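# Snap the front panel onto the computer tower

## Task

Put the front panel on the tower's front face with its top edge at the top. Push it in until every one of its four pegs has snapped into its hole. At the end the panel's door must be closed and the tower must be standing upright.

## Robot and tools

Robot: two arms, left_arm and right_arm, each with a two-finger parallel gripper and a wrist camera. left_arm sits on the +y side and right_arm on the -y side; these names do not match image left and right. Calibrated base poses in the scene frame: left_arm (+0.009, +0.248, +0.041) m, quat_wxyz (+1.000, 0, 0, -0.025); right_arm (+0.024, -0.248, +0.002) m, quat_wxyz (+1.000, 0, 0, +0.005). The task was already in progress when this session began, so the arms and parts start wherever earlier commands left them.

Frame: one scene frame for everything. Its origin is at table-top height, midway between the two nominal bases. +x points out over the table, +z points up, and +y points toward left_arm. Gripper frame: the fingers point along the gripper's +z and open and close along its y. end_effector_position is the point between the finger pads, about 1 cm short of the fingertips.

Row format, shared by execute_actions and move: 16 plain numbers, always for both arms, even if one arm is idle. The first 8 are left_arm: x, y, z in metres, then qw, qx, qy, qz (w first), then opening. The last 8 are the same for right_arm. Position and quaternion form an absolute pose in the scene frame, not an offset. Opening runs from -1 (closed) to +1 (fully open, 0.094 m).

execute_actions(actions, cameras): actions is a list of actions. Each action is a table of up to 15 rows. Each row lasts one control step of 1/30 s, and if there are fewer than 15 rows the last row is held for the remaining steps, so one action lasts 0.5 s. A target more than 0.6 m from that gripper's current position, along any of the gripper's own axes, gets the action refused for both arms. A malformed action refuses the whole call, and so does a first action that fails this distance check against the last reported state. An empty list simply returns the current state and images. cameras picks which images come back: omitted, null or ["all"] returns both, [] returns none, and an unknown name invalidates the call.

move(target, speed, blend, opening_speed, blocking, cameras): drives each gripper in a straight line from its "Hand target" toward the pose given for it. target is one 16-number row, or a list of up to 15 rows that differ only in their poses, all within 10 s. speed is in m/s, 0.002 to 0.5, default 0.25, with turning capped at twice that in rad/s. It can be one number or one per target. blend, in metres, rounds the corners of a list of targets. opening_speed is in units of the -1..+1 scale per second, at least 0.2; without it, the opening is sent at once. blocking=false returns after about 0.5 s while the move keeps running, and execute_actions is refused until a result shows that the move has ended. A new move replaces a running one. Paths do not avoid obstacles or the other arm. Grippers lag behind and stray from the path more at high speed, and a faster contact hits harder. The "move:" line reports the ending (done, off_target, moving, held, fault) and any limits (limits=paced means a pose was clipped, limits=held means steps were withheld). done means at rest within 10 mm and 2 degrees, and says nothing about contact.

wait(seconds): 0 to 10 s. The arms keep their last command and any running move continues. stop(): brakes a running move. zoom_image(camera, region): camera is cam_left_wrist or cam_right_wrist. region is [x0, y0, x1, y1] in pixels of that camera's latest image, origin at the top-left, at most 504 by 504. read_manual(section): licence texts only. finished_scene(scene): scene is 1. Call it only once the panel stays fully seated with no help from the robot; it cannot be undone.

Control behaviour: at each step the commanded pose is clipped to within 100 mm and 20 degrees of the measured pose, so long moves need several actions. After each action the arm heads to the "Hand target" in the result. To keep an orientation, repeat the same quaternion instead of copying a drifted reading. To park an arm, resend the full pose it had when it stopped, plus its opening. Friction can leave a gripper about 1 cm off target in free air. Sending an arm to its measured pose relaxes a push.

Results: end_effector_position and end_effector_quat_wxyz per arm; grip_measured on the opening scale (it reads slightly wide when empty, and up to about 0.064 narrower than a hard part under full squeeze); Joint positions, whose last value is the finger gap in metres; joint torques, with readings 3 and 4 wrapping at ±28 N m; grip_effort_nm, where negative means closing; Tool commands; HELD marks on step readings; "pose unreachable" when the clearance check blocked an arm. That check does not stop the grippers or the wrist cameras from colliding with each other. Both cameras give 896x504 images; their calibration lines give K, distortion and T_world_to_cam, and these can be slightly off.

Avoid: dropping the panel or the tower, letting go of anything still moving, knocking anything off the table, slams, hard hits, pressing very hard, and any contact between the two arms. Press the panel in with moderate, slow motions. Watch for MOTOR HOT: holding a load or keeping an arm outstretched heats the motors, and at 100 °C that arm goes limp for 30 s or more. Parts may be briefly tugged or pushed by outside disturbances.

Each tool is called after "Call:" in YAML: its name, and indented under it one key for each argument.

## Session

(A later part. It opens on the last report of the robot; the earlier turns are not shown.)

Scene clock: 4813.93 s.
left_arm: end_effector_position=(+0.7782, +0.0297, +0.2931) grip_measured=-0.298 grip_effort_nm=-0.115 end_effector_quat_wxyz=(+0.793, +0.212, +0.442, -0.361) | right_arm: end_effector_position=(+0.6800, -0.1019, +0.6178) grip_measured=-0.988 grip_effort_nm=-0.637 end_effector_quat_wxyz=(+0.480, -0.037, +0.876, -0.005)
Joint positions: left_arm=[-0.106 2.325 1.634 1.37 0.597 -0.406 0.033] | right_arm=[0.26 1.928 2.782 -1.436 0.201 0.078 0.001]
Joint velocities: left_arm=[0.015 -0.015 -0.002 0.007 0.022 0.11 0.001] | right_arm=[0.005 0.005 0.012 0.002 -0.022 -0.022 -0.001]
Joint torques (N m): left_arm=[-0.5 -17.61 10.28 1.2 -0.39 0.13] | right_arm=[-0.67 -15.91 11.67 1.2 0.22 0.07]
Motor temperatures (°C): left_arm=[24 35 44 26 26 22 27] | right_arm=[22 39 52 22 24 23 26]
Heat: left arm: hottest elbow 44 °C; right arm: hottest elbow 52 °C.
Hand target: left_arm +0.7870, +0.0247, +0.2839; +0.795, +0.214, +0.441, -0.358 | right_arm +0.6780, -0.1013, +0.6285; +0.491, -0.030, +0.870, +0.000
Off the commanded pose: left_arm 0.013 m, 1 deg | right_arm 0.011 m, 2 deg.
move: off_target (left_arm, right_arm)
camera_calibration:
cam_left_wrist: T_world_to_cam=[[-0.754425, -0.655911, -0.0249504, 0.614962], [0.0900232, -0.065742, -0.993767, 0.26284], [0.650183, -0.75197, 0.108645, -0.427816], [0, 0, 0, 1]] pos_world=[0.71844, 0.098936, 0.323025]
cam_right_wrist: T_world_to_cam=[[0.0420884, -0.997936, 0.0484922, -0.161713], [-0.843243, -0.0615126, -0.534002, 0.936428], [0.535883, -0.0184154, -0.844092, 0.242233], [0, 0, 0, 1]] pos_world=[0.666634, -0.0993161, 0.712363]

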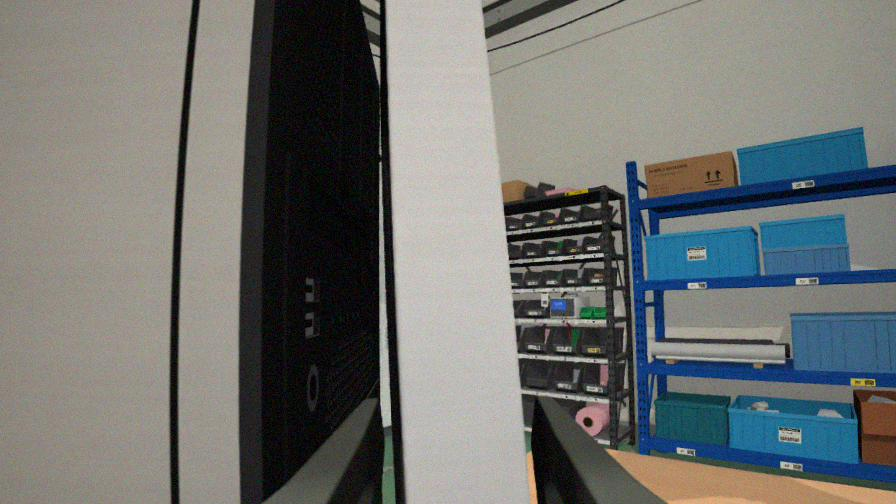

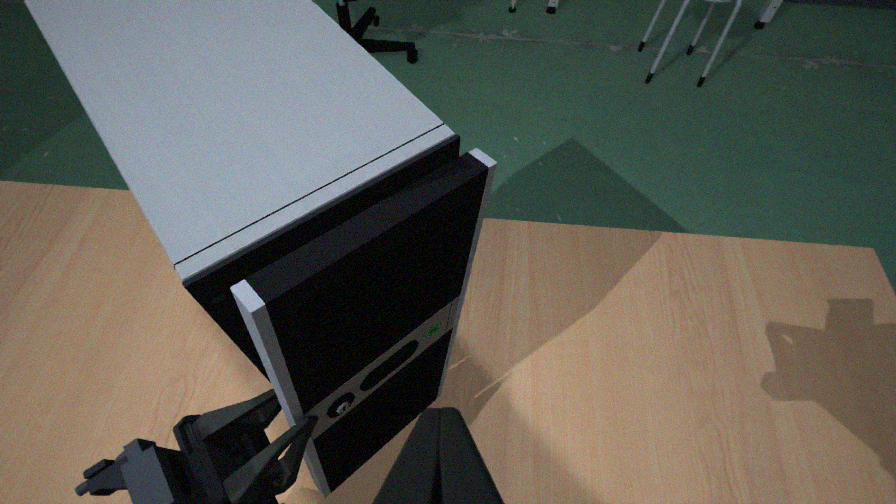

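Call:
move:
  target: [0.794,0.013,0.285,0.7925,0.2136,0.4396,-0.3567,-0.3,0.6784,-0.1012,0.629,0.490,-0.030,0.871,0,-1]
  speed: 0.05

Call:
move:
  target: [0.794,0.013,0.285,0.7925,0.2136,0.4396,-0.3567,-1,0.6784,-0.1012,0.629,0.490,-0.030,0.871,0,-1]
  opening_speed: 0.3

Call:
zoom_image:
  camera: "cam_right_wrist"
  region: [150, 50, 550, 454]

Scene clock: 4822.00 s.
left_arm: end_effector_position=(+0.7845, +0.0185, +0.2936) grip_measured=-0.298 grip_effort_nm=-0.125 end_effector_quat_wxyz=(+0.793, +0.212, +0.443, -0.361) | right_arm: end_effector_position=(+0.6800, -0.1019, +0.6178) grip_measured=-0.988 grip_effort_nm=-0.647 end_effector_quat_wxyz=(+0.480, -0.037, +0.876, -0.005)
Joint positions: left_arm=[-0.12 2.339 1.666 1.345 0.586 -0.395 0.033] | right_arm=[0.26 1.928 2.782 -1.436 0.201 0.078 0.001]
Joint velocities: left_arm=[-0.015 -0.005 -0.007 0.012 -0.037 0.037 0.001] | right_arm=[0.005 -0.005 -0.017 -0.007 -0.007 -0.037 0.001]
Joint torques (N m): left_arm=[-0.44 -17.85 10.47 1.07 -0.39 0.13] | right_arm=[-0.79 -15.68 11.6 1.2 0.21 0.09]
Motor temperatures (°C): left_arm=[24 35 44 26 26 22 26] | right_arm=[22 38 51 22 24 23 26]
Heat: left arm: hottest elbow 44 °C; right arm: hottest elbow 51 °C.
Hand target: left_arm +0.7932, +0.0135, +0.2846; +0.795, +0.214, +0.441, -0.357 | right_arm +0.6781, -0.1013, +0.6286; +0.492, -0.030, +0.870, +0.000
Off the commanded pose: left_arm 0.014 m, 1 deg | right_arm 0.011 m, 2 deg.
move: off_target (left_arm, right_arm)
camera_calibration:
cam_left_wrist: T_world_to_cam=[[-0.754511, -0.655813, -0.0249415, 0.612469], [0.0897456, -0.0654561, -0.993811, 0.262258], [0.650122, -0.75208, 0.108244, -0.440181], [0, 0, 0, 1]] pos_world=[0.724749, 0.0877802, 0.323557]
cam_right_wrist: T_world_to_cam=[[0.0420884, -0.997936, 0.0484922, -0.161713], [-0.843243, -0.0615126, -0.534002, 0.936428], [0.535883, -0.0184154, -0.844092, 0.242233], [0, 0, 0, 1]] pos_world=[0.666634, -0.0993161, 0.712363]

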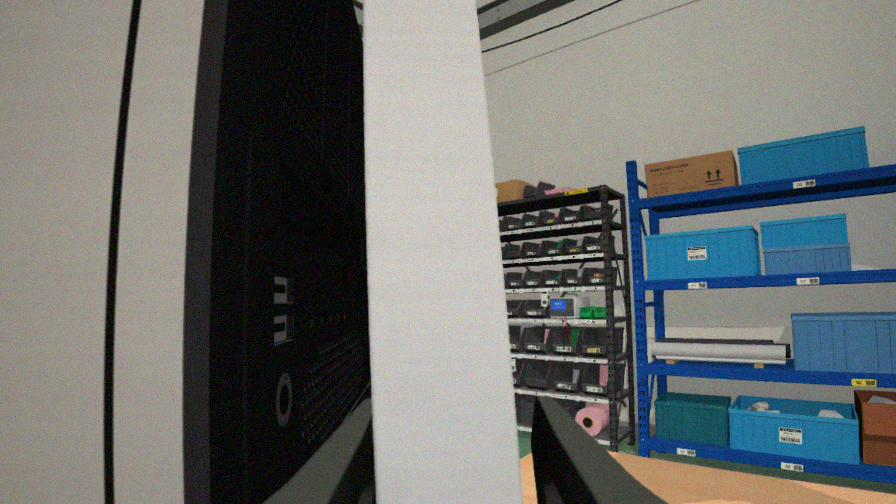

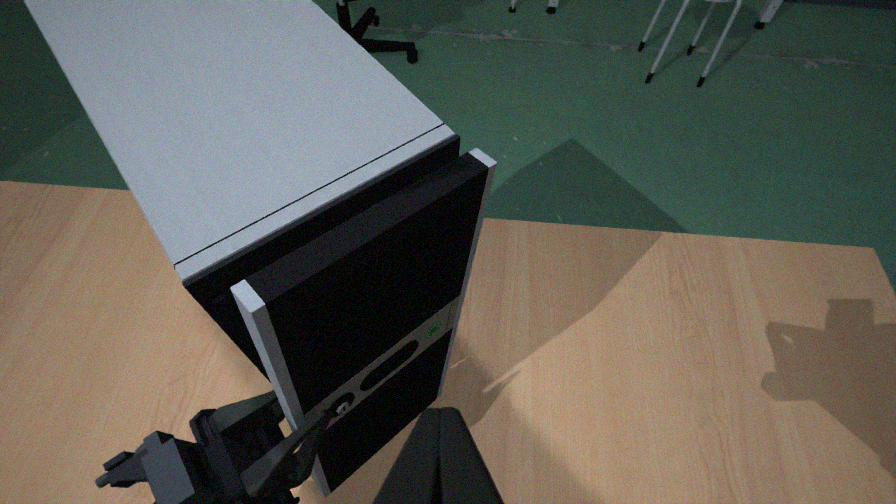

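Scene clock: 4824.53 s.
left_arm: end_effector_position=(+0.7852, +0.0188, +0.2913) grip_measured=-0.531 grip_effort_nm=-1.067 end_effector_quat_wxyz=(+0.794, +0.212, +0.443, -0.357) | right_arm: end_effector_position=(+0.6800, -0.1019, +0.6178) grip_measured=-0.988 grip_effort_nm=-0.642 end_effector_quat_wxyz=(+0.480, -0.037, +0.876, -0.005)
Joint positions: left_arm=[-0.12 2.342 1.666 1.344 0.583 -0.386 0.022] | right_arm=[0.26 1.928 2.782 -1.436 0.201 0.078 0.001]
Joint velocities: left_arm=[0.005 -0.015 0.012 0.002 -0.007 -0.051 0] | right_arm=[-0.005 0.005 0.007 -0.027 0.037 -0.007 0]
Joint torques (N m): left_arm=[-0.67 -18.14 10.48 1.2 -0.31 0.05] | right_arm=[-1.61 -16.38 11.58 1.11 0.19 0.08]
Motor temperatures (°C): left_arm=[24 36 44 26 26 22 27] | right_arm=[22 38 51 22 24 23 26]
Heat: left arm: hottest elbow 44 °C; right arm: hottest elbow 51 °C.
Hand target: left_arm +0.7931, +0.0133, +0.2846; +0.795, +0.214, +0.441, -0.358 | right_arm +0.6781, -0.1013, +0.6286; +0.492, -0.030, +0.870, +0.000
Off the commanded pose: left_arm 0.012 m, 0 deg | right_arm 0.011 m, 2 deg.
move: off_target (left_arm, right_arm)
camera_calibration:
cam_left_wrist: T_world_to_cam=[[-0.749959, -0.660845, -0.029077, 0.610855], [0.0921152, -0.060806, -0.99389, 0.257943], [0.655039, -0.748055, 0.106476, -0.44362], [0, 0, 0, 1]] pos_world=[0.724945, 0.0875127, 0.321363]
cam_right_wrist: T_world_to_cam=[[0.0420884, -0.997936, 0.0484922, -0.161713], [-0.843243, -0.0615126, -0.534002, 0.936428], [0.535883, -0.0184154, -0.844092, 0.242233], [0, 0, 0, 1]] pos_world=[0.666634, -0.0993161, 0.712363]

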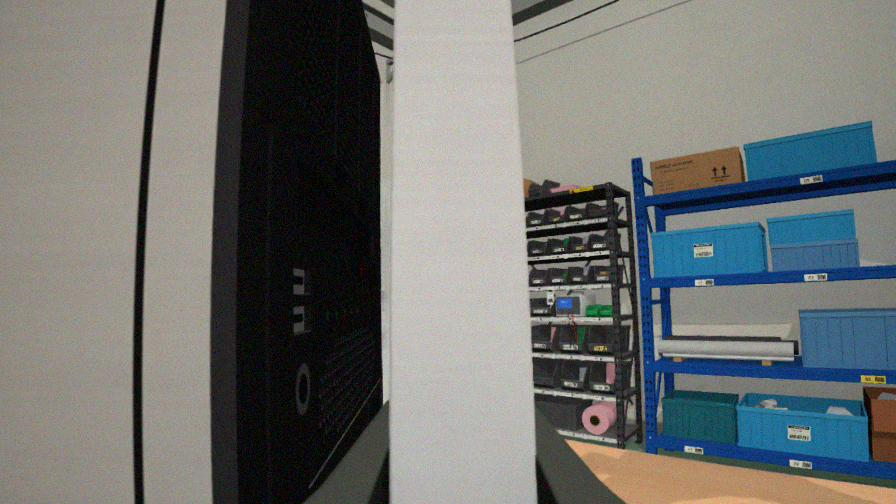

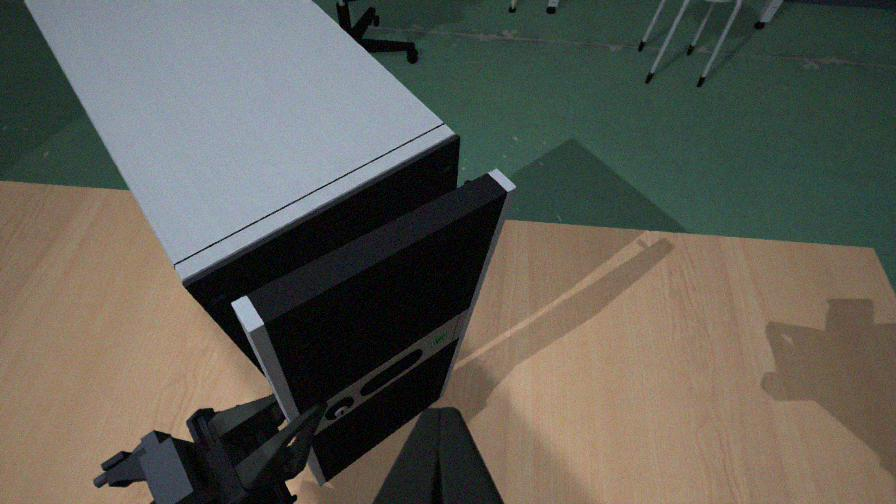

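Scaled by 1.248 from the camera's 896x504 image, which has a finer 1280x720 frame.

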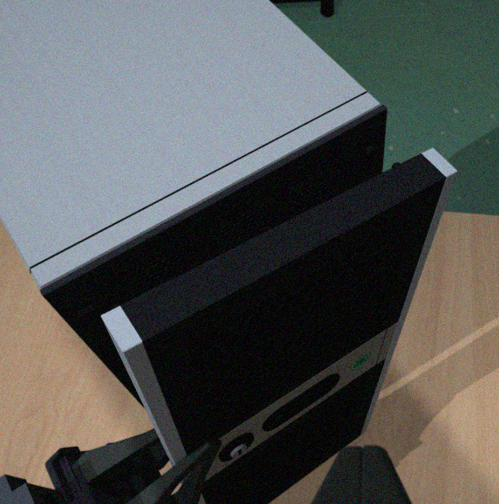

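Call:
move:
  target:
    - [0.775,0.003,0.295,0.7925,0.2136,0.4396,-0.3567,-1,0.6784,-0.1012,0.629,0.490,-0.030,0.871,0,-1]
    - [0.767,0.024,0.310,0.7925,0.2136,0.4396,-0.3567,-1,0.6784,-0.1012,0.629,0.490,-0.030,0.871,0,-1]
  speed: 0.06

Call:
zoom_image:
  camera: "cam_right_wrist"
  region: [150, 50, 550, 454]

Scene clock: 4835.90 s.
left_arm: end_effector_position=(+0.7711, +0.0181, +0.2908) grip_measured=-0.532 grip_effort_nm=-1.062 end_effector_quat_wxyz=(+0.790, +0.214, +0.452, -0.354) | right_arm: end_effector_position=(+0.6800, -0.1019, +0.6178) grip_measured=-0.988 grip_effort_nm=-0.647 end_effector_quat_wxyz=(+0.480, -0.037, +0.876, -0.005)
Joint positions: left_arm=[-0.124 2.301 1.595 1.347 0.586 -0.371 0.022] | right_arm=[0.26 1.928 2.782 -1.436 0.201 0.078 0.001]
Joint velocities: left_arm=[0.005 0.005 -0.007 -0.007 -0.022 -0.007 0.001] | right_arm=[-0.015 -0.005 -0.002 -0.007 0.007 0.051 0]
Joint torques (N m): left_arm=[0.85 -22.01 7.05 1.99 -0.08 -0.14] | right_arm=[-1.38 -16.15 11.47 1.11 0.19 0.05]
Motor temperatures (°C): left_arm=[24 36 44 26 26 22 27] | right_arm=[22 38 51 22 24 23 26]
Heat: left arm: hottest elbow 44 °C; right arm: hottest elbow 51 °C.
Hand target: left_arm +0.7673, +0.0237, +0.3103; +0.795, +0.214, +0.441, -0.358 | right_arm +0.6781, -0.1013, +0.6286; +0.492, -0.030, +0.870, +0.000
Off the commanded pose: left_arm 0.021 m, 1 deg | right_arm 0.011 m, 2 deg.
move: off_target (left_arm, right_arm)
camera_calibration:
cam_left_wrist: T_world_to_cam=[[-0.748739, -0.662321, -0.0268304, 0.598274], [0.076645, -0.0462985, -0.995983, 0.270962], [0.658418, -0.747788, 0.0854291, -0.431346], [0, 0, 0, 1]] pos_world=[0.71119, 0.0862399, 0.322775]
cam_right_wrist: T_world_to_cam=[[0.0420884, -0.997936, 0.0484922, -0.161713], [-0.843243, -0.0615126, -0.534002, 0.936428], [0.535883, -0.0184154, -0.844092, 0.242233], [0, 0, 0, 1]] pos_world=[0.666634, -0.0993161, 0.712363]

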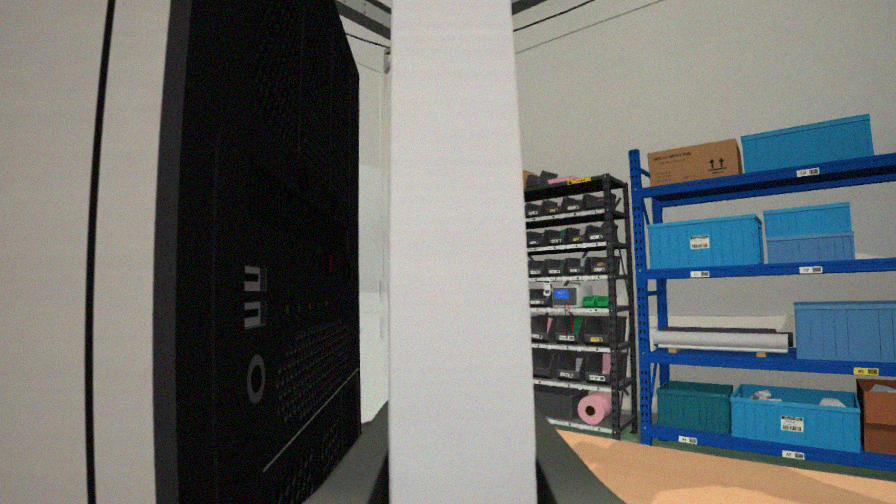

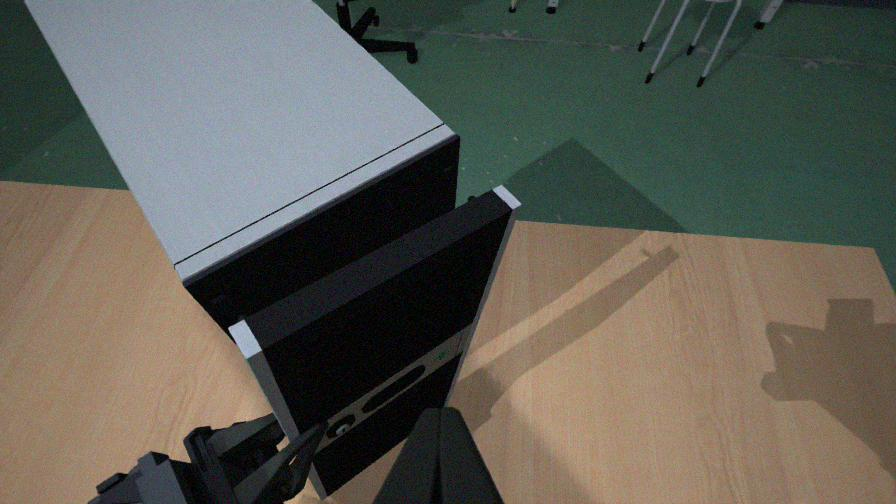

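Scaled by 1.248 from the camera's 896x504 image, which has a finer 1280x720 frame.

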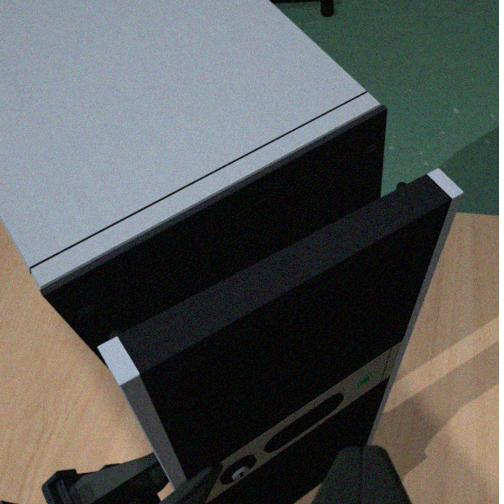

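Call:
move:
  target: [0.765,0.045,0.335,0.7925,0.2136,0.4396,-0.3567,-1,0.6784,-0.1012,0.629,0.490,-0.030,0.871,0,-1]
  speed: 0.06

Call:
zoom_image:
  camera: "cam_right_wrist"
  region: [150, 50, 550, 350]

Scene clock: 4841.20 s.
left_arm: end_effector_position=(+0.7689, +0.0400, +0.2968) grip_measured=-0.532 grip_effort_nm=-1.062 end_effector_quat_wxyz=(+0.783, +0.212, +0.461, -0.360) | right_arm: end_effector_position=(+0.6800, -0.1019, +0.6178) grip_measured=-0.988 grip_effort_nm=-0.647 end_effector_quat_wxyz=(+0.480, -0.037, +0.876, -0.005)
Joint positions: left_arm=[-0.091 2.27 1.565 1.341 0.615 -0.403 0.022] | right_arm=[0.26 1.928 2.782 -1.436 0.201 0.078 0.001]
Joint velocities: left_arm=[-0.005 0.005 -0.002 -0.002 -0.081 0.139 0.001] | right_arm=[0.005 -0.005 0.002 -0.017 -0.037 0.007 -0.001]
Joint torques (N m): left_arm=[0.73 -22.89 7.91 1.62 -0.37 -0.11] | right_arm=[-1.32 -16.44 11.74 1.02 0.19 0.09]
Motor temperatures (°C): left_arm=[24 37 44 26 26 22 27] | right_arm=[22 38 51 22 24 23 26]
Heat: left arm: hottest elbow 44 °C; right arm: hottest elbow 51 °C.
Hand target: left_arm +0.7647, +0.0447, +0.3345; +0.795, +0.214, +0.441, -0.358 | right_arm +0.6781, -0.1013, +0.6286; +0.492, -0.030, +0.870, +0.000
Off the commanded pose: left_arm 0.039 m, 3 deg | right_arm 0.011 m, 2 deg.
move: off_target (left_arm, right_arm)
camera_calibration:
cam_left_wrist: T_world_to_cam=[[-0.753824, -0.657022, -0.00851506, 0.609496], [0.0514401, -0.0460899, -0.997612, 0.297981], [0.65506, -0.752461, 0.0685409, -0.406234], [0, 0, 0, 1]] pos_world=[0.710232, 0.108511, 0.330303]
cam_right_wrist: T_world_to_cam=[[0.0420884, -0.997936, 0.0484922, -0.161713], [-0.843243, -0.0615126, -0.534002, 0.936428], [0.535883, -0.0184154, -0.844092, 0.242233], [0, 0, 0, 1]] pos_world=[0.666634, -0.0993161, 0.712363]

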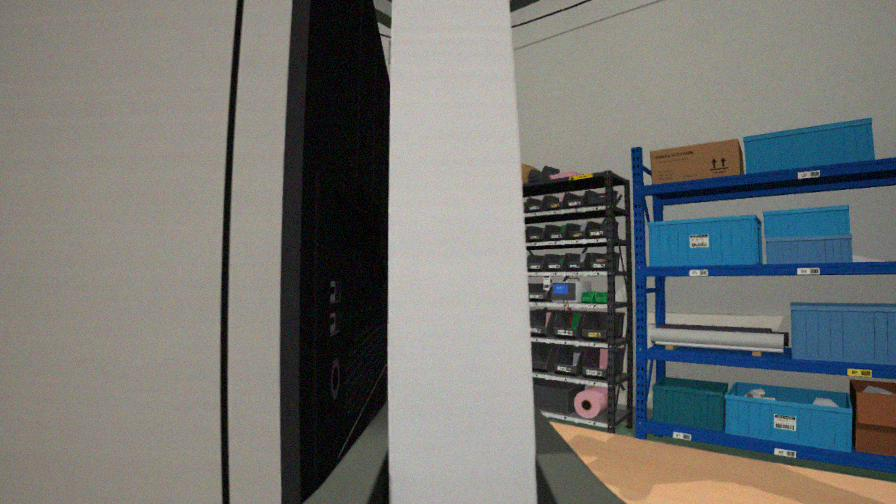

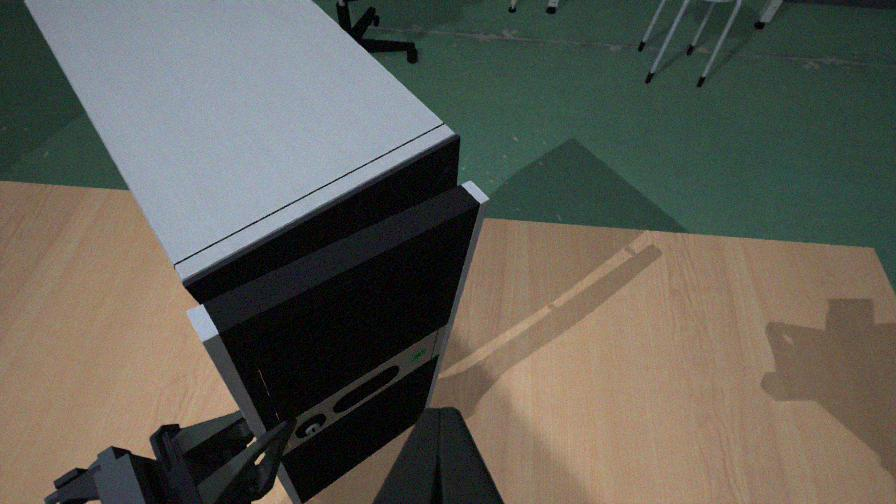

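Scaled by 1.260 from the camera's 896x504 image, which has a finer 1280x720 frame.

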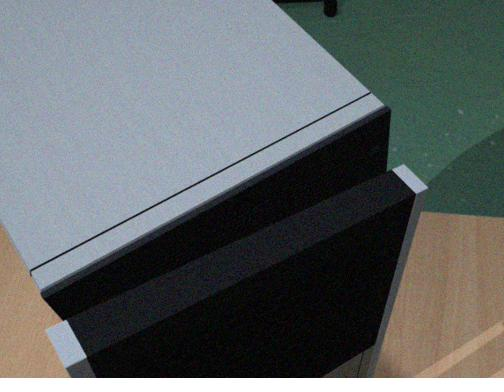

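Call:
move:
  target:
    - [0.765,0.045,0.335,0.7925,0.2136,0.4396,-0.3567,-1,0.62,-0.25,0.58,0.60,-0.1,0.8,0.1,-1]
    - [0.765,0.045,0.335,0.7925,0.2136,0.4396,-0.3567,-1,0.45,-0.30,0.46,0.686,-0.05,0.686,0.05,-1]

Call:
zoom_image:
  camera: "cam_right_wrist"
  region: [50, 0, 550, 500]

Scene clock: 4862.93 s.
left_arm: end_effector_position=(+0.7688, +0.0400, +0.2969) grip_measured=-0.532 grip_effort_nm=-1.067 end_effector_quat_wxyz=(+0.783, +0.212, +0.461, -0.360) | right_arm: end_effector_position=(+0.4542, -0.2954, +0.4494) grip_measured=-0.988 grip_effort_nm=-0.642 end_effector_quat_wxyz=(+0.698, -0.048, +0.713, +0.056)
Joint positions: left_arm=[-0.091 2.27 1.564 1.341 0.615 -0.403 0.022] | right_arm=[-0.282 0.824 0.82 -0.018 -0.419 0.004 0.001]
Joint velocities: left_arm=[-0.024 -0.034 -0.007 -0.002 -0.037 0.022 -0.001] | right_arm=[-0.005 -0.015 0.017 -0.012 0.022 -0.037 -0.001]
Joint torques (N m): left_arm=[0.38 -22.95 7.98 1.57 -0.37 -0.07] | right_arm=[-2.08 -5.19 10.56 2.07 -0.13 0.05]
Motor temperatures (°C): left_arm=[24 40 43 26 25 22 28] | right_arm=[22 37 51 22 24 23 26]
Heat: left arm: hottest elbow 43 °C; right arm: hottest elbow 51 °C.
Hand target: left_arm +0.7649, +0.0448, +0.3344; +0.795, +0.214, +0.441, -0.358 | right_arm +0.4513, -0.2989, +0.4559; +0.705, -0.044, +0.705, +0.056
Off the commanded pose: left_arm 0.039 m, 3 deg | right_arm 0.012 m, 1 deg.
move: off_target (left_arm, right_arm)
camera_calibration:
cam_left_wrist: T_world_to_cam=[[-0.753824, -0.657022, -0.00851506, 0.609435], [0.0514401, -0.0460899, -0.997612, 0.298099], [0.65506, -0.752461, 0.0685409, -0.406171], [0, 0, 0, 1]] pos_world=[0.710139, 0.108524, 0.330416]
cam_right_wrist: T_world_to_cam=[[0.130934, -0.991223, -0.0182353, -0.345476], [-0.440922, -0.0417489, -0.896574, 0.630282], [0.887944, 0.125433, -0.442519, -0.0803177], [0, 0, 0, 1]] pos_world=[0.394458, -0.306056, 0.523253]

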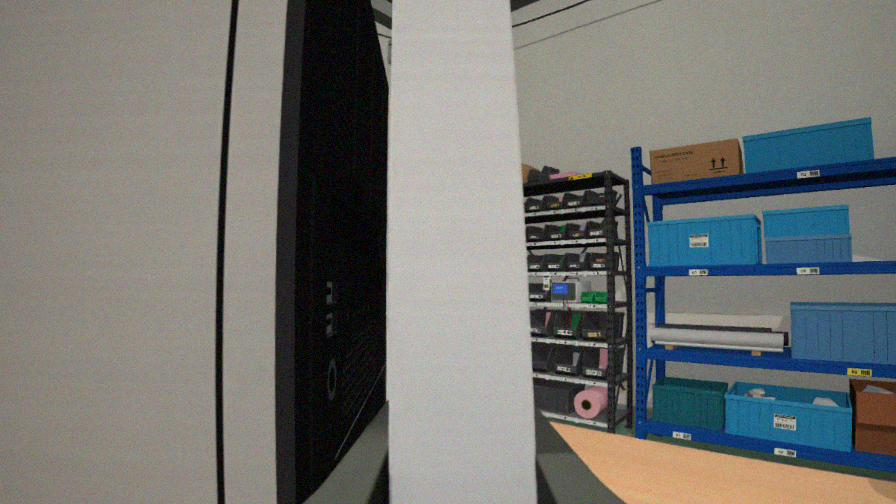

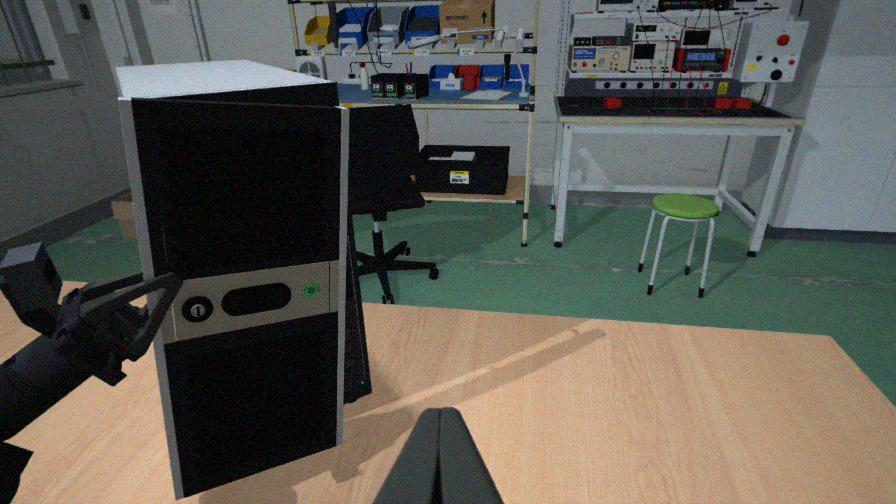

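Scaled by 1.008 from the camera's 896x504 image, which has a finer 1280x720 frame.

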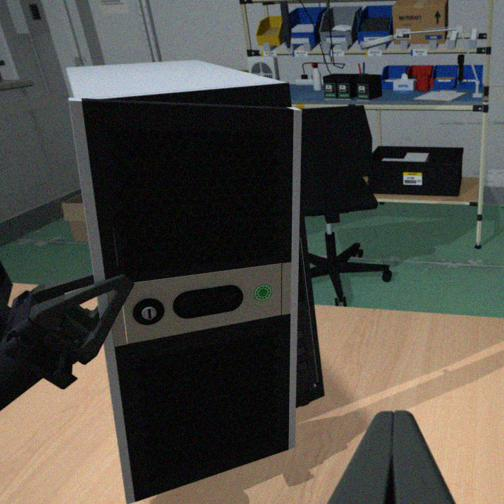

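Call:
move:
  target:
    - [0.765,0.045,0.325,0.7925,0.2136,0.4396,-0.3567,-1,0.72,-0.31,0.48,0.65,-0.2,0.68,0.25,-1]
    - [0.765,0.045,0.325,0.7925,0.2136,0.4396,-0.3567,-1,0.92,-0.27,0.44,0.65,-0.2,0.68,0.25,-1]
    - [0.765,0.045,0.325,0.7925,0.2136,0.4396,-0.3567,-1,0.94,-0.20,0.435,0.65,-0.2,0.68,0.25,-1]

Call:
move:
  target: [0.765,0.045,0.325,0.7925,0.2136,0.4396,-0.3567,-1,0.94,-0.14,0.435,0.65,-0.2,0.68,0.25,-1]
  speed: 0.06

Scene clock: 4889.17 s.
left_arm: end_effector_position=(+0.7688, +0.0400, +0.2969) grip_measured=-0.532 grip_effort_nm=-1.067 end_effector_quat_wxyz=(+0.783, +0.212, +0.461, -0.360) | right_arm: end_effector_position=(+0.9404, -0.1892, +0.4157) grip_measured=-0.988 grip_effort_nm=-0.642 end_effector_quat_wxyz=(+0.639, -0.197, +0.697, +0.260)
Joint positions: left_arm=[-0.091 2.27 1.564 1.341 0.615 -0.403 0.022] | right_arm=[-0.07 2.338 2.525 -0.252 -0.722 0.068 0.001]
Joint velocities: left_arm=[-0.005 -0.005 -0.007 0.002 0.051 -0.037 0] | right_arm=[-0.005 -0.015 0.002 -0.007 -0.007 -0.051 -0.001]
Joint torques (N m): left_arm=[0.38 -21.71 7.91 2.17 -0.37 -0.09] | right_arm=[-2.37 -23.53 15.82 1.17 -0.01 -0.13]
Motor temperatures (°C): left_arm=[24 42 43 26 25 22 28] | right_arm=[22 37 53 22 24 23 26]
Heat: left arm: hottest elbow 43 °C; right arm: hottest elbow 53 °C.
Hand target: left_arm +0.7652, +0.0448, +0.3247; +0.795, +0.214, +0.441, -0.358 | right_arm +0.9399, -0.1989, +0.4386; +0.655, -0.202, +0.684, +0.250
Off the commanded pose: left_arm 0.029 m, 3 deg | right_arm 0.022 m, 3 deg.
move: off_target (left_arm, right_arm)
camera_calibration:
cam_left_wrist: T_world_to_cam=[[-0.753824, -0.657022, -0.00851506, 0.609435], [0.0514401, -0.0460899, -0.997612, 0.298099], [0.65506, -0.752461, 0.0685409, -0.406171], [0, 0, 0, 1]] pos_world=[0.710139, 0.108524, 0.330416]
cam_right_wrist: T_world_to_cam=[[0.593772, -0.796301, -0.115498, -0.662486], [-0.437264, -0.198838, -0.877077, 0.777572], [0.675452, 0.571287, -0.466258, -0.246263], [0, 0, 0, 1]] pos_world=[0.899709, -0.232241, 0.490653]

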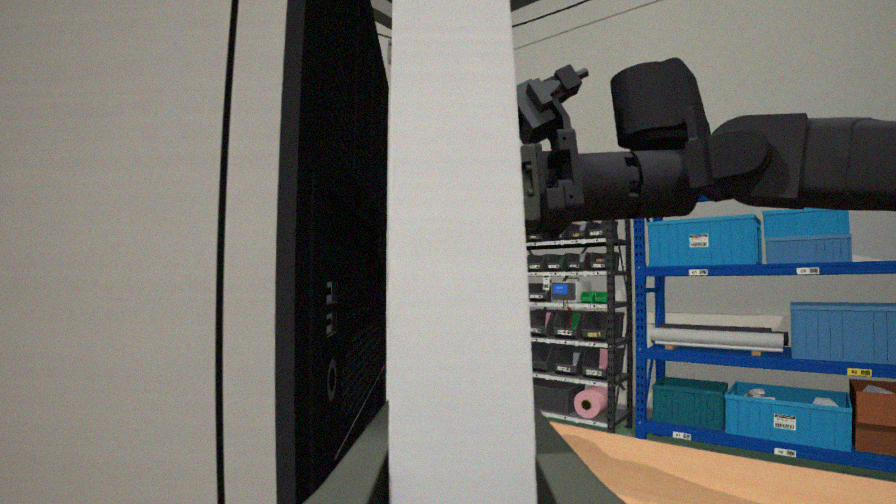

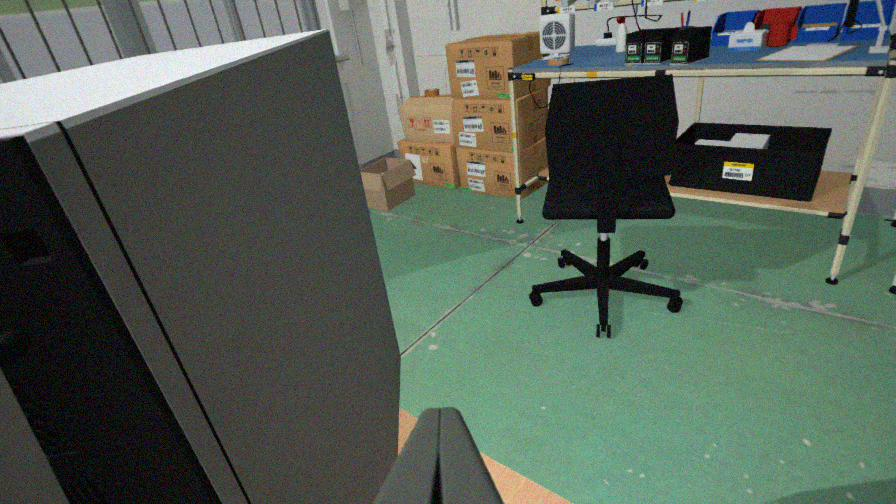

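Scene clock: 4890.63 s.
left_arm: end_effector_position=(+0.7688, +0.0400, +0.2969) grip_measured=-0.532 grip_effort_nm=-1.067 end_effector_quat_wxyz=(+0.783, +0.212, +0.461, -0.360) | right_arm: end_effector_position=(+0.9430, -0.1442, +0.4170) grip_measured=-0.988 grip_effort_nm=-0.642 end_effector_quat_wxyz=(+0.643, -0.196, +0.695, +0.255)
Joint positions: left_arm=[-0.091 2.27 1.564 1.341 0.615 -0.403 0.022] | right_arm=[-0.011 2.338 2.525 -0.243 -0.652 0.068 0.001]
Joint velocities: left_arm=[-0.015 -0.015 -0.012 -0.002 -0.081 -0.051 0.001] | right_arm=[-0.005 -0.005 0.012 -0.012 0.037 -0.022 0]
Joint torques (N m): left_arm=[0.73 -21.77 7.84 2.15 -0.36 -0.08] | right_arm=[-1.2 -25.29 11.34 1.87 0.13 -0.06]
Motor temperatures (°C): left_arm=[24 42 43 26 25 22 28] | right_arm=[22 38 53 22 24 23 26]
Heat: left arm: hottest elbow 43 °C; right arm: hottest elbow 53 °C.
Hand target: left_arm +0.7652, +0.0448, +0.3247; +0.795, +0.214, +0.441, -0.358 | right_arm +0.9395, -0.1403, +0.4347; +0.654, -0.201, +0.684, +0.252
Off the commanded pose: left_arm 0.029 m, 3 deg | right_arm 0.019 m, 2 deg.
move: off_target (left_arm, right_arm)
camera_calibration:
cam_left_wrist: T_world_to_cam=[[-0.753824, -0.657022, -0.00851506, 0.609435], [0.0514401, -0.0460899, -0.997612, 0.298099], [0.65506, -0.752461, 0.0685409, -0.406171], [0, 0, 0, 1]] pos_world=[0.710139, 0.108524, 0.330416]
cam_right_wrist: T_world_to_cam=[[0.586293, -0.803027, -0.106811, -0.625524], [-0.431769, -0.198195, -0.87994, 0.784973], [0.685446, 0.56202, -0.462922, -0.285314], [0, 0, 0, 1]] pos_world=[0.901235, -0.186383, 0.491838]

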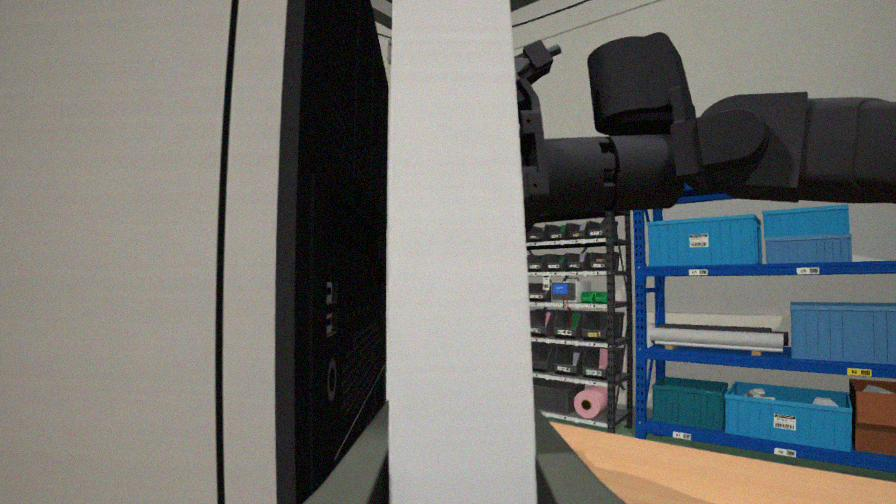

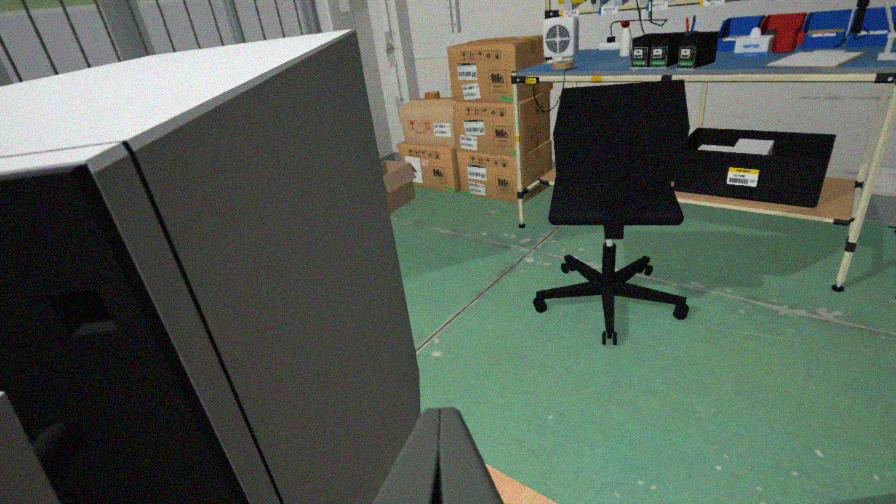

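Call:
move:
  target:
    - [0.765,0.045,0.325,0.7925,0.2136,0.4396,-0.3567,-1,0.925,-0.19,0.43,0.65,-0.2,0.68,0.25,-1]
    - [0.765,0.045,0.325,0.7925,0.2136,0.4396,-0.3567,-1,0.905,-0.13,0.43,0.65,-0.2,0.68,0.25,-1]
  speed: 0.07

Scene clock: 4898.27 s.
left_arm: end_effector_position=(+0.7688, +0.0400, +0.2969) grip_measured=-0.532 grip_effort_nm=-1.067 end_effector_quat_wxyz=(+0.783, +0.212, +0.461, -0.360) | right_arm: end_effector_position=(+0.9115, -0.1332, +0.4054) grip_measured=-0.988 grip_effort_nm=-0.642 end_effector_quat_wxyz=(+0.641, -0.196, +0.697, +0.255)
Joint positions: left_arm=[-0.091 2.27 1.564 1.341 0.615 -0.403 0.022] | right_arm=[0.004 2.186 2.228 -0.104 -0.638 0.068 0.001]
Joint velocities: left_arm=[-0.015 -0.005 -0.007 -0.002 0.022 -0.007 -0.001] | right_arm=[-0.005 -0.015 -0.012 -0.017 -0.037 -0.007 0]
Joint torques (N m): left_arm=[0.56 -21.71 7.92 2.18 -0.38 -0.09] | right_arm=[-0.56 -25.58 10.55 1.98 0.12 -0.06]
Motor temperatures (°C): left_arm=[24 42 43 26 25 22 28] | right_arm=[22 40 52 22 24 23 26]
Heat: left arm: hottest elbow 43 °C; right arm: hottest elbow 52 °C.
Hand target: left_arm +0.7652, +0.0448, +0.3247; +0.795, +0.214, +0.441, -0.358 | right_arm +0.9044, -0.1300, +0.4295; +0.654, -0.201, +0.684, +0.252
Off the commanded pose: left_arm 0.029 m, 3 deg | right_arm 0.026 m, 2 deg.
move: off_target (left_arm, right_arm)
camera_calibration:
cam_left_wrist: T_world_to_cam=[[-0.753824, -0.657022, -0.00851506, 0.609435], [0.0514401, -0.0460899, -0.997612, 0.298099], [0.65506, -0.752461, 0.0685409, -0.406171], [0, 0, 0, 1]] pos_world=[0.710139, 0.108524, 0.330416]
cam_right_wrist: T_world_to_cam=[[0.586348, -0.802657, -0.109261, -0.598439], [-0.4363, -0.199278, -0.877457, 0.766279], [0.682524, 0.562165, -0.467045, -0.27087], [0, 0, 0, 1]] pos_world=[0.870096, -0.175365, 0.480483]

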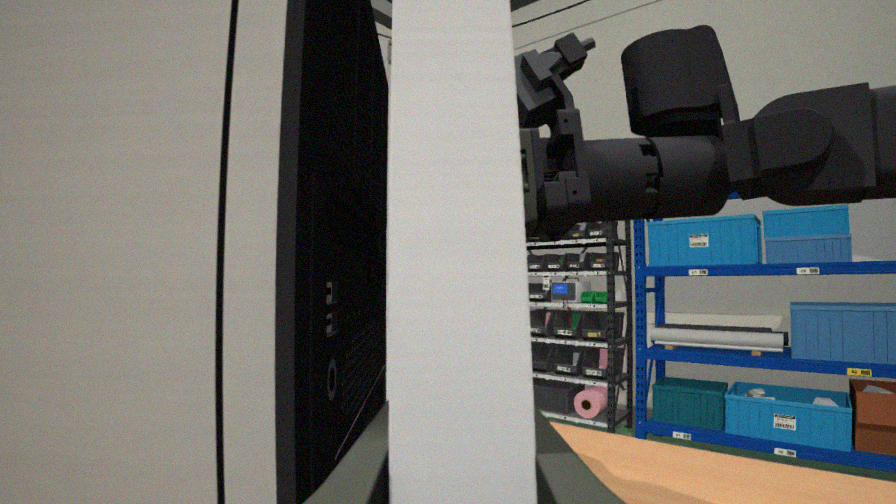

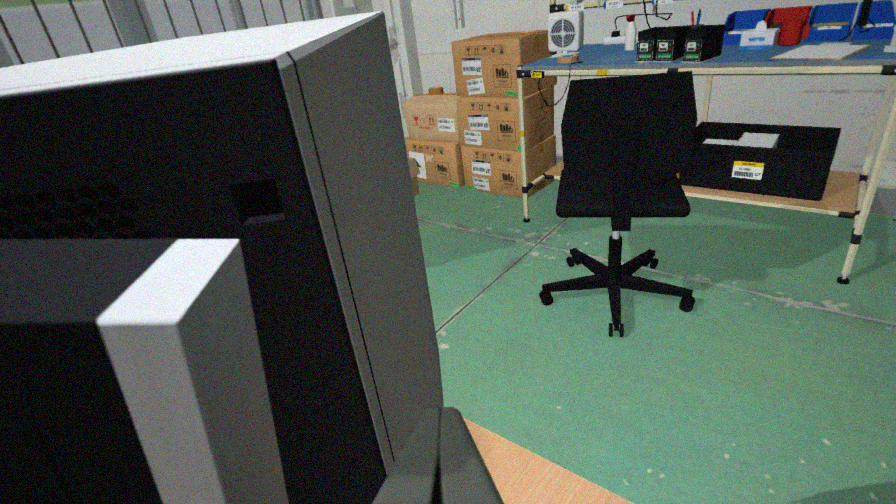

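Call:
move:
  target: [0.765,0.045,0.325,0.7925,0.2136,0.4396,-0.3567,-1,0.887,-0.09,0.435,0.65,-0.2,0.68,0.25,-1]
  speed: 0.06

Call:
move:
  target: [0.765,0.04,0.325,0.7925,0.2136,0.4396,-0.3567,-1,0.88,-0.06,0.435,0.65,-0.2,0.68,0.25,-1]
  speed: 0.06

Scene clock: 4905.00 s.
left_arm: end_effector_position=(+0.7689, +0.0425, +0.2959) grip_measured=-0.532 grip_effort_nm=-1.062 end_effector_quat_wxyz=(+0.783, +0.211, +0.462, -0.359) | right_arm: end_effector_position=(+0.8982, -0.1101, +0.4076) grip_measured=-0.988 grip_effort_nm=-0.642 end_effector_quat_wxyz=(+0.642, -0.189, +0.701, +0.247)
Joint positions: left_arm=[-0.088 2.27 1.562 1.342 0.617 -0.403 0.022] | right_arm=[0.04 2.132 2.145 -0.077 -0.579 0.068 0.001]
Joint velocities: left_arm=[0.005 -0.005 -0.002 -0.022 -0.022 -0.022 -0.001] | right_arm=[0.005 -0.005 0.002 -0.002 -0.095 0.051 0.001]
Joint torques (N m): left_arm=[0.32 -21.48 8.12 2.14 -0.44 -0.08] | right_arm=[0.09 -24.47 10.52 1.99 -0.05 -0.05]
Motor temperatures (°C): left_arm=[24 42 43 26 25 22 28] | right_arm=[22 40 52 22 24 23 26]
Heat: left arm: hottest elbow 43 °C; right arm: hottest elbow 52 °C.
Hand target: left_arm +0.7650, +0.0447, +0.3246; +0.795, +0.214, +0.441, -0.358 | right_arm +0.8869, -0.0907, +0.4345; +0.654, -0.201, +0.684, +0.252
Off the commanded pose: left_arm 0.029 m, 3 deg | right_arm 0.036 m, 3 deg.
move: off_target (left_arm, right_arm)
camera_calibration:
cam_left_wrist: T_world_to_cam=[[-0.752505, -0.658536, -0.00811529, 0.61009], [0.050274, -0.0451527, -0.997714, 0.298143], [0.656664, -0.751193, 0.0670849, -0.405195], [0, 0, 0, 1]] pos_world=[0.710184, 0.110848, 0.329595]
cam_right_wrist: T_world_to_cam=[[0.567596, -0.816208, -0.107888, -0.557155], [-0.443329, -0.192578, -0.875427, 0.773247], [0.693754, 0.544719, -0.471155, -0.284067], [0, 0, 0, 1]] pos_world=[0.856114, -0.151108, 0.482972]

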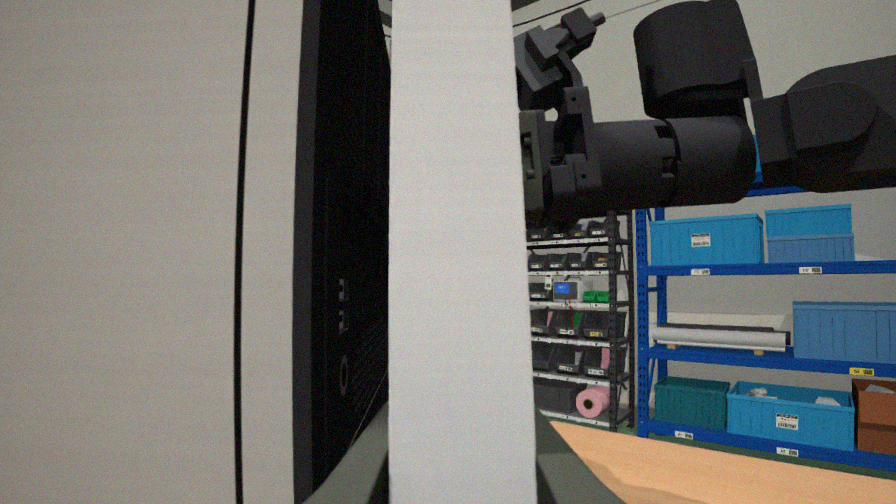

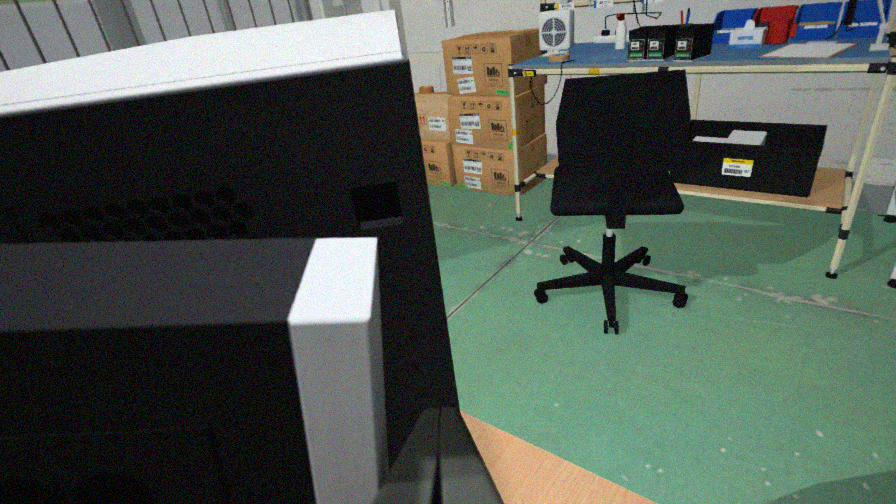

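Scene clock: 4905.93 s.
left_arm: end_effector_position=(+0.7689, +0.0432, +0.2954) grip_measured=-0.532 grip_effort_nm=-1.067 end_effector_quat_wxyz=(+0.783, +0.210, +0.463, -0.358) | right_arm: end_effector_position=(+0.8976, -0.1079, +0.4076) grip_measured=-0.988 grip_effort_nm=-0.647 end_effector_quat_wxyz=(+0.647, -0.176, +0.704, +0.233)
Joint positions: left_arm=[-0.087 2.27 1.56 1.343 0.614 -0.403 0.022] | right_arm=[0.051 2.117 2.12 -0.066 -0.528 0.068 0.001]
Joint velocities: left_arm=[-0.005 -0.015 -0.017 -0.007 -0.007 -0.022 0] | right_arm=[-0.005 -0.005 -0.027 0.012 -0.022 -0.022 -0.001]
Joint torques (N m): left_arm=[-0.44 -21.3 8.31 1.99 -0.58 -0.05] | right_arm=[2.49 -24.76 10.37 1.99 -0.43 -0.05]
Motor temperatures (°C): left_arm=[24 42 43 26 25 22 28] | right_arm=[22 40 52 22 24 23 26]
Heat: left arm: hottest elbow 43 °C; right arm: hottest elbow 52 °C.
Hand target: left_arm +0.7649, +0.0401, +0.3247; +0.795, +0.214, +0.441, -0.358 | right_arm +0.8796, -0.0615, +0.4346; +0.654, -0.201, +0.684, +0.252
Off the commanded pose: left_arm 0.030 m, 3 deg | right_arm 0.058 m, 4 deg.
move: off_target (left_arm, right_arm)
camera_calibration:
cam_left_wrist: T_world_to_cam=[[-0.750842, -0.660451, -0.00642075, 0.608814], [0.0494207, -0.0464851, -0.997696, 0.298357], [0.658631, -0.749429, 0.0675429, -0.406348], [0, 0, 0, 1]] pos_world=[0.710011, 0.111432, 0.329024]
cam_right_wrist: T_world_to_cam=[[0.535036, -0.838359, -0.104357, -0.529524], [-0.449164, -0.17766, -0.875608, 0.780304], [0.715534, 0.515355, -0.471615, -0.307404], [0, 0, 0, 1]] pos_world=[0.853756, -0.146881, 0.483004]

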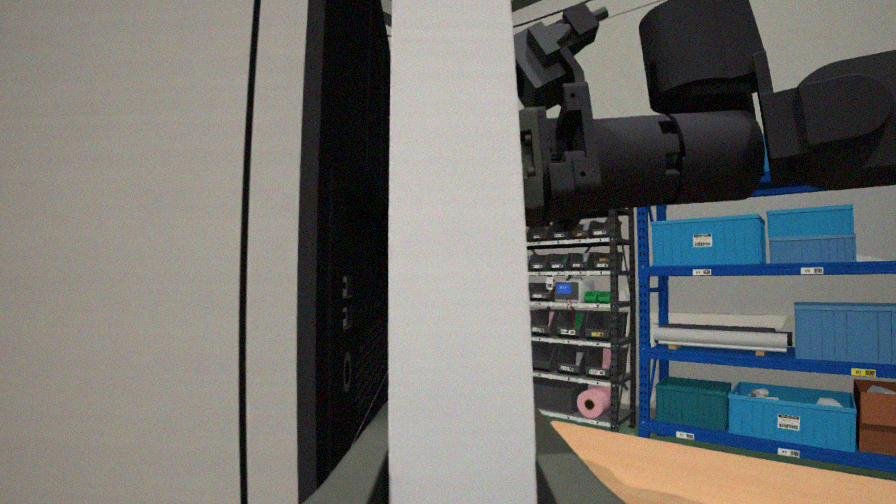

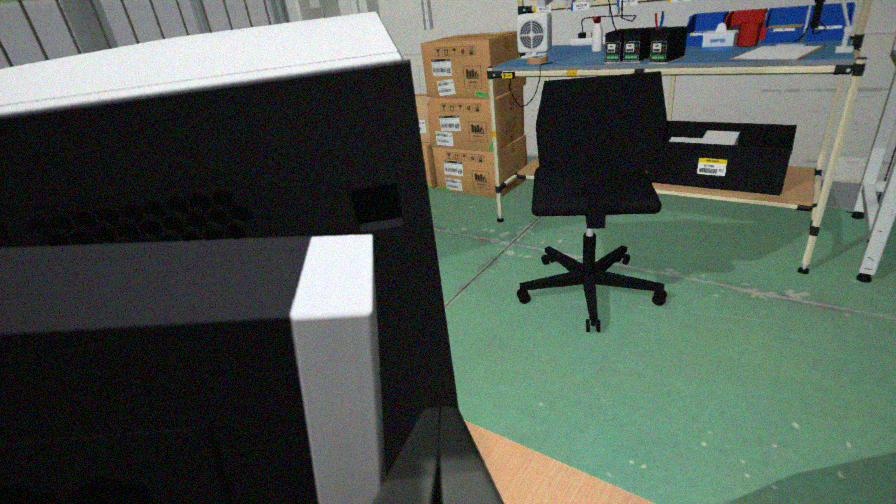

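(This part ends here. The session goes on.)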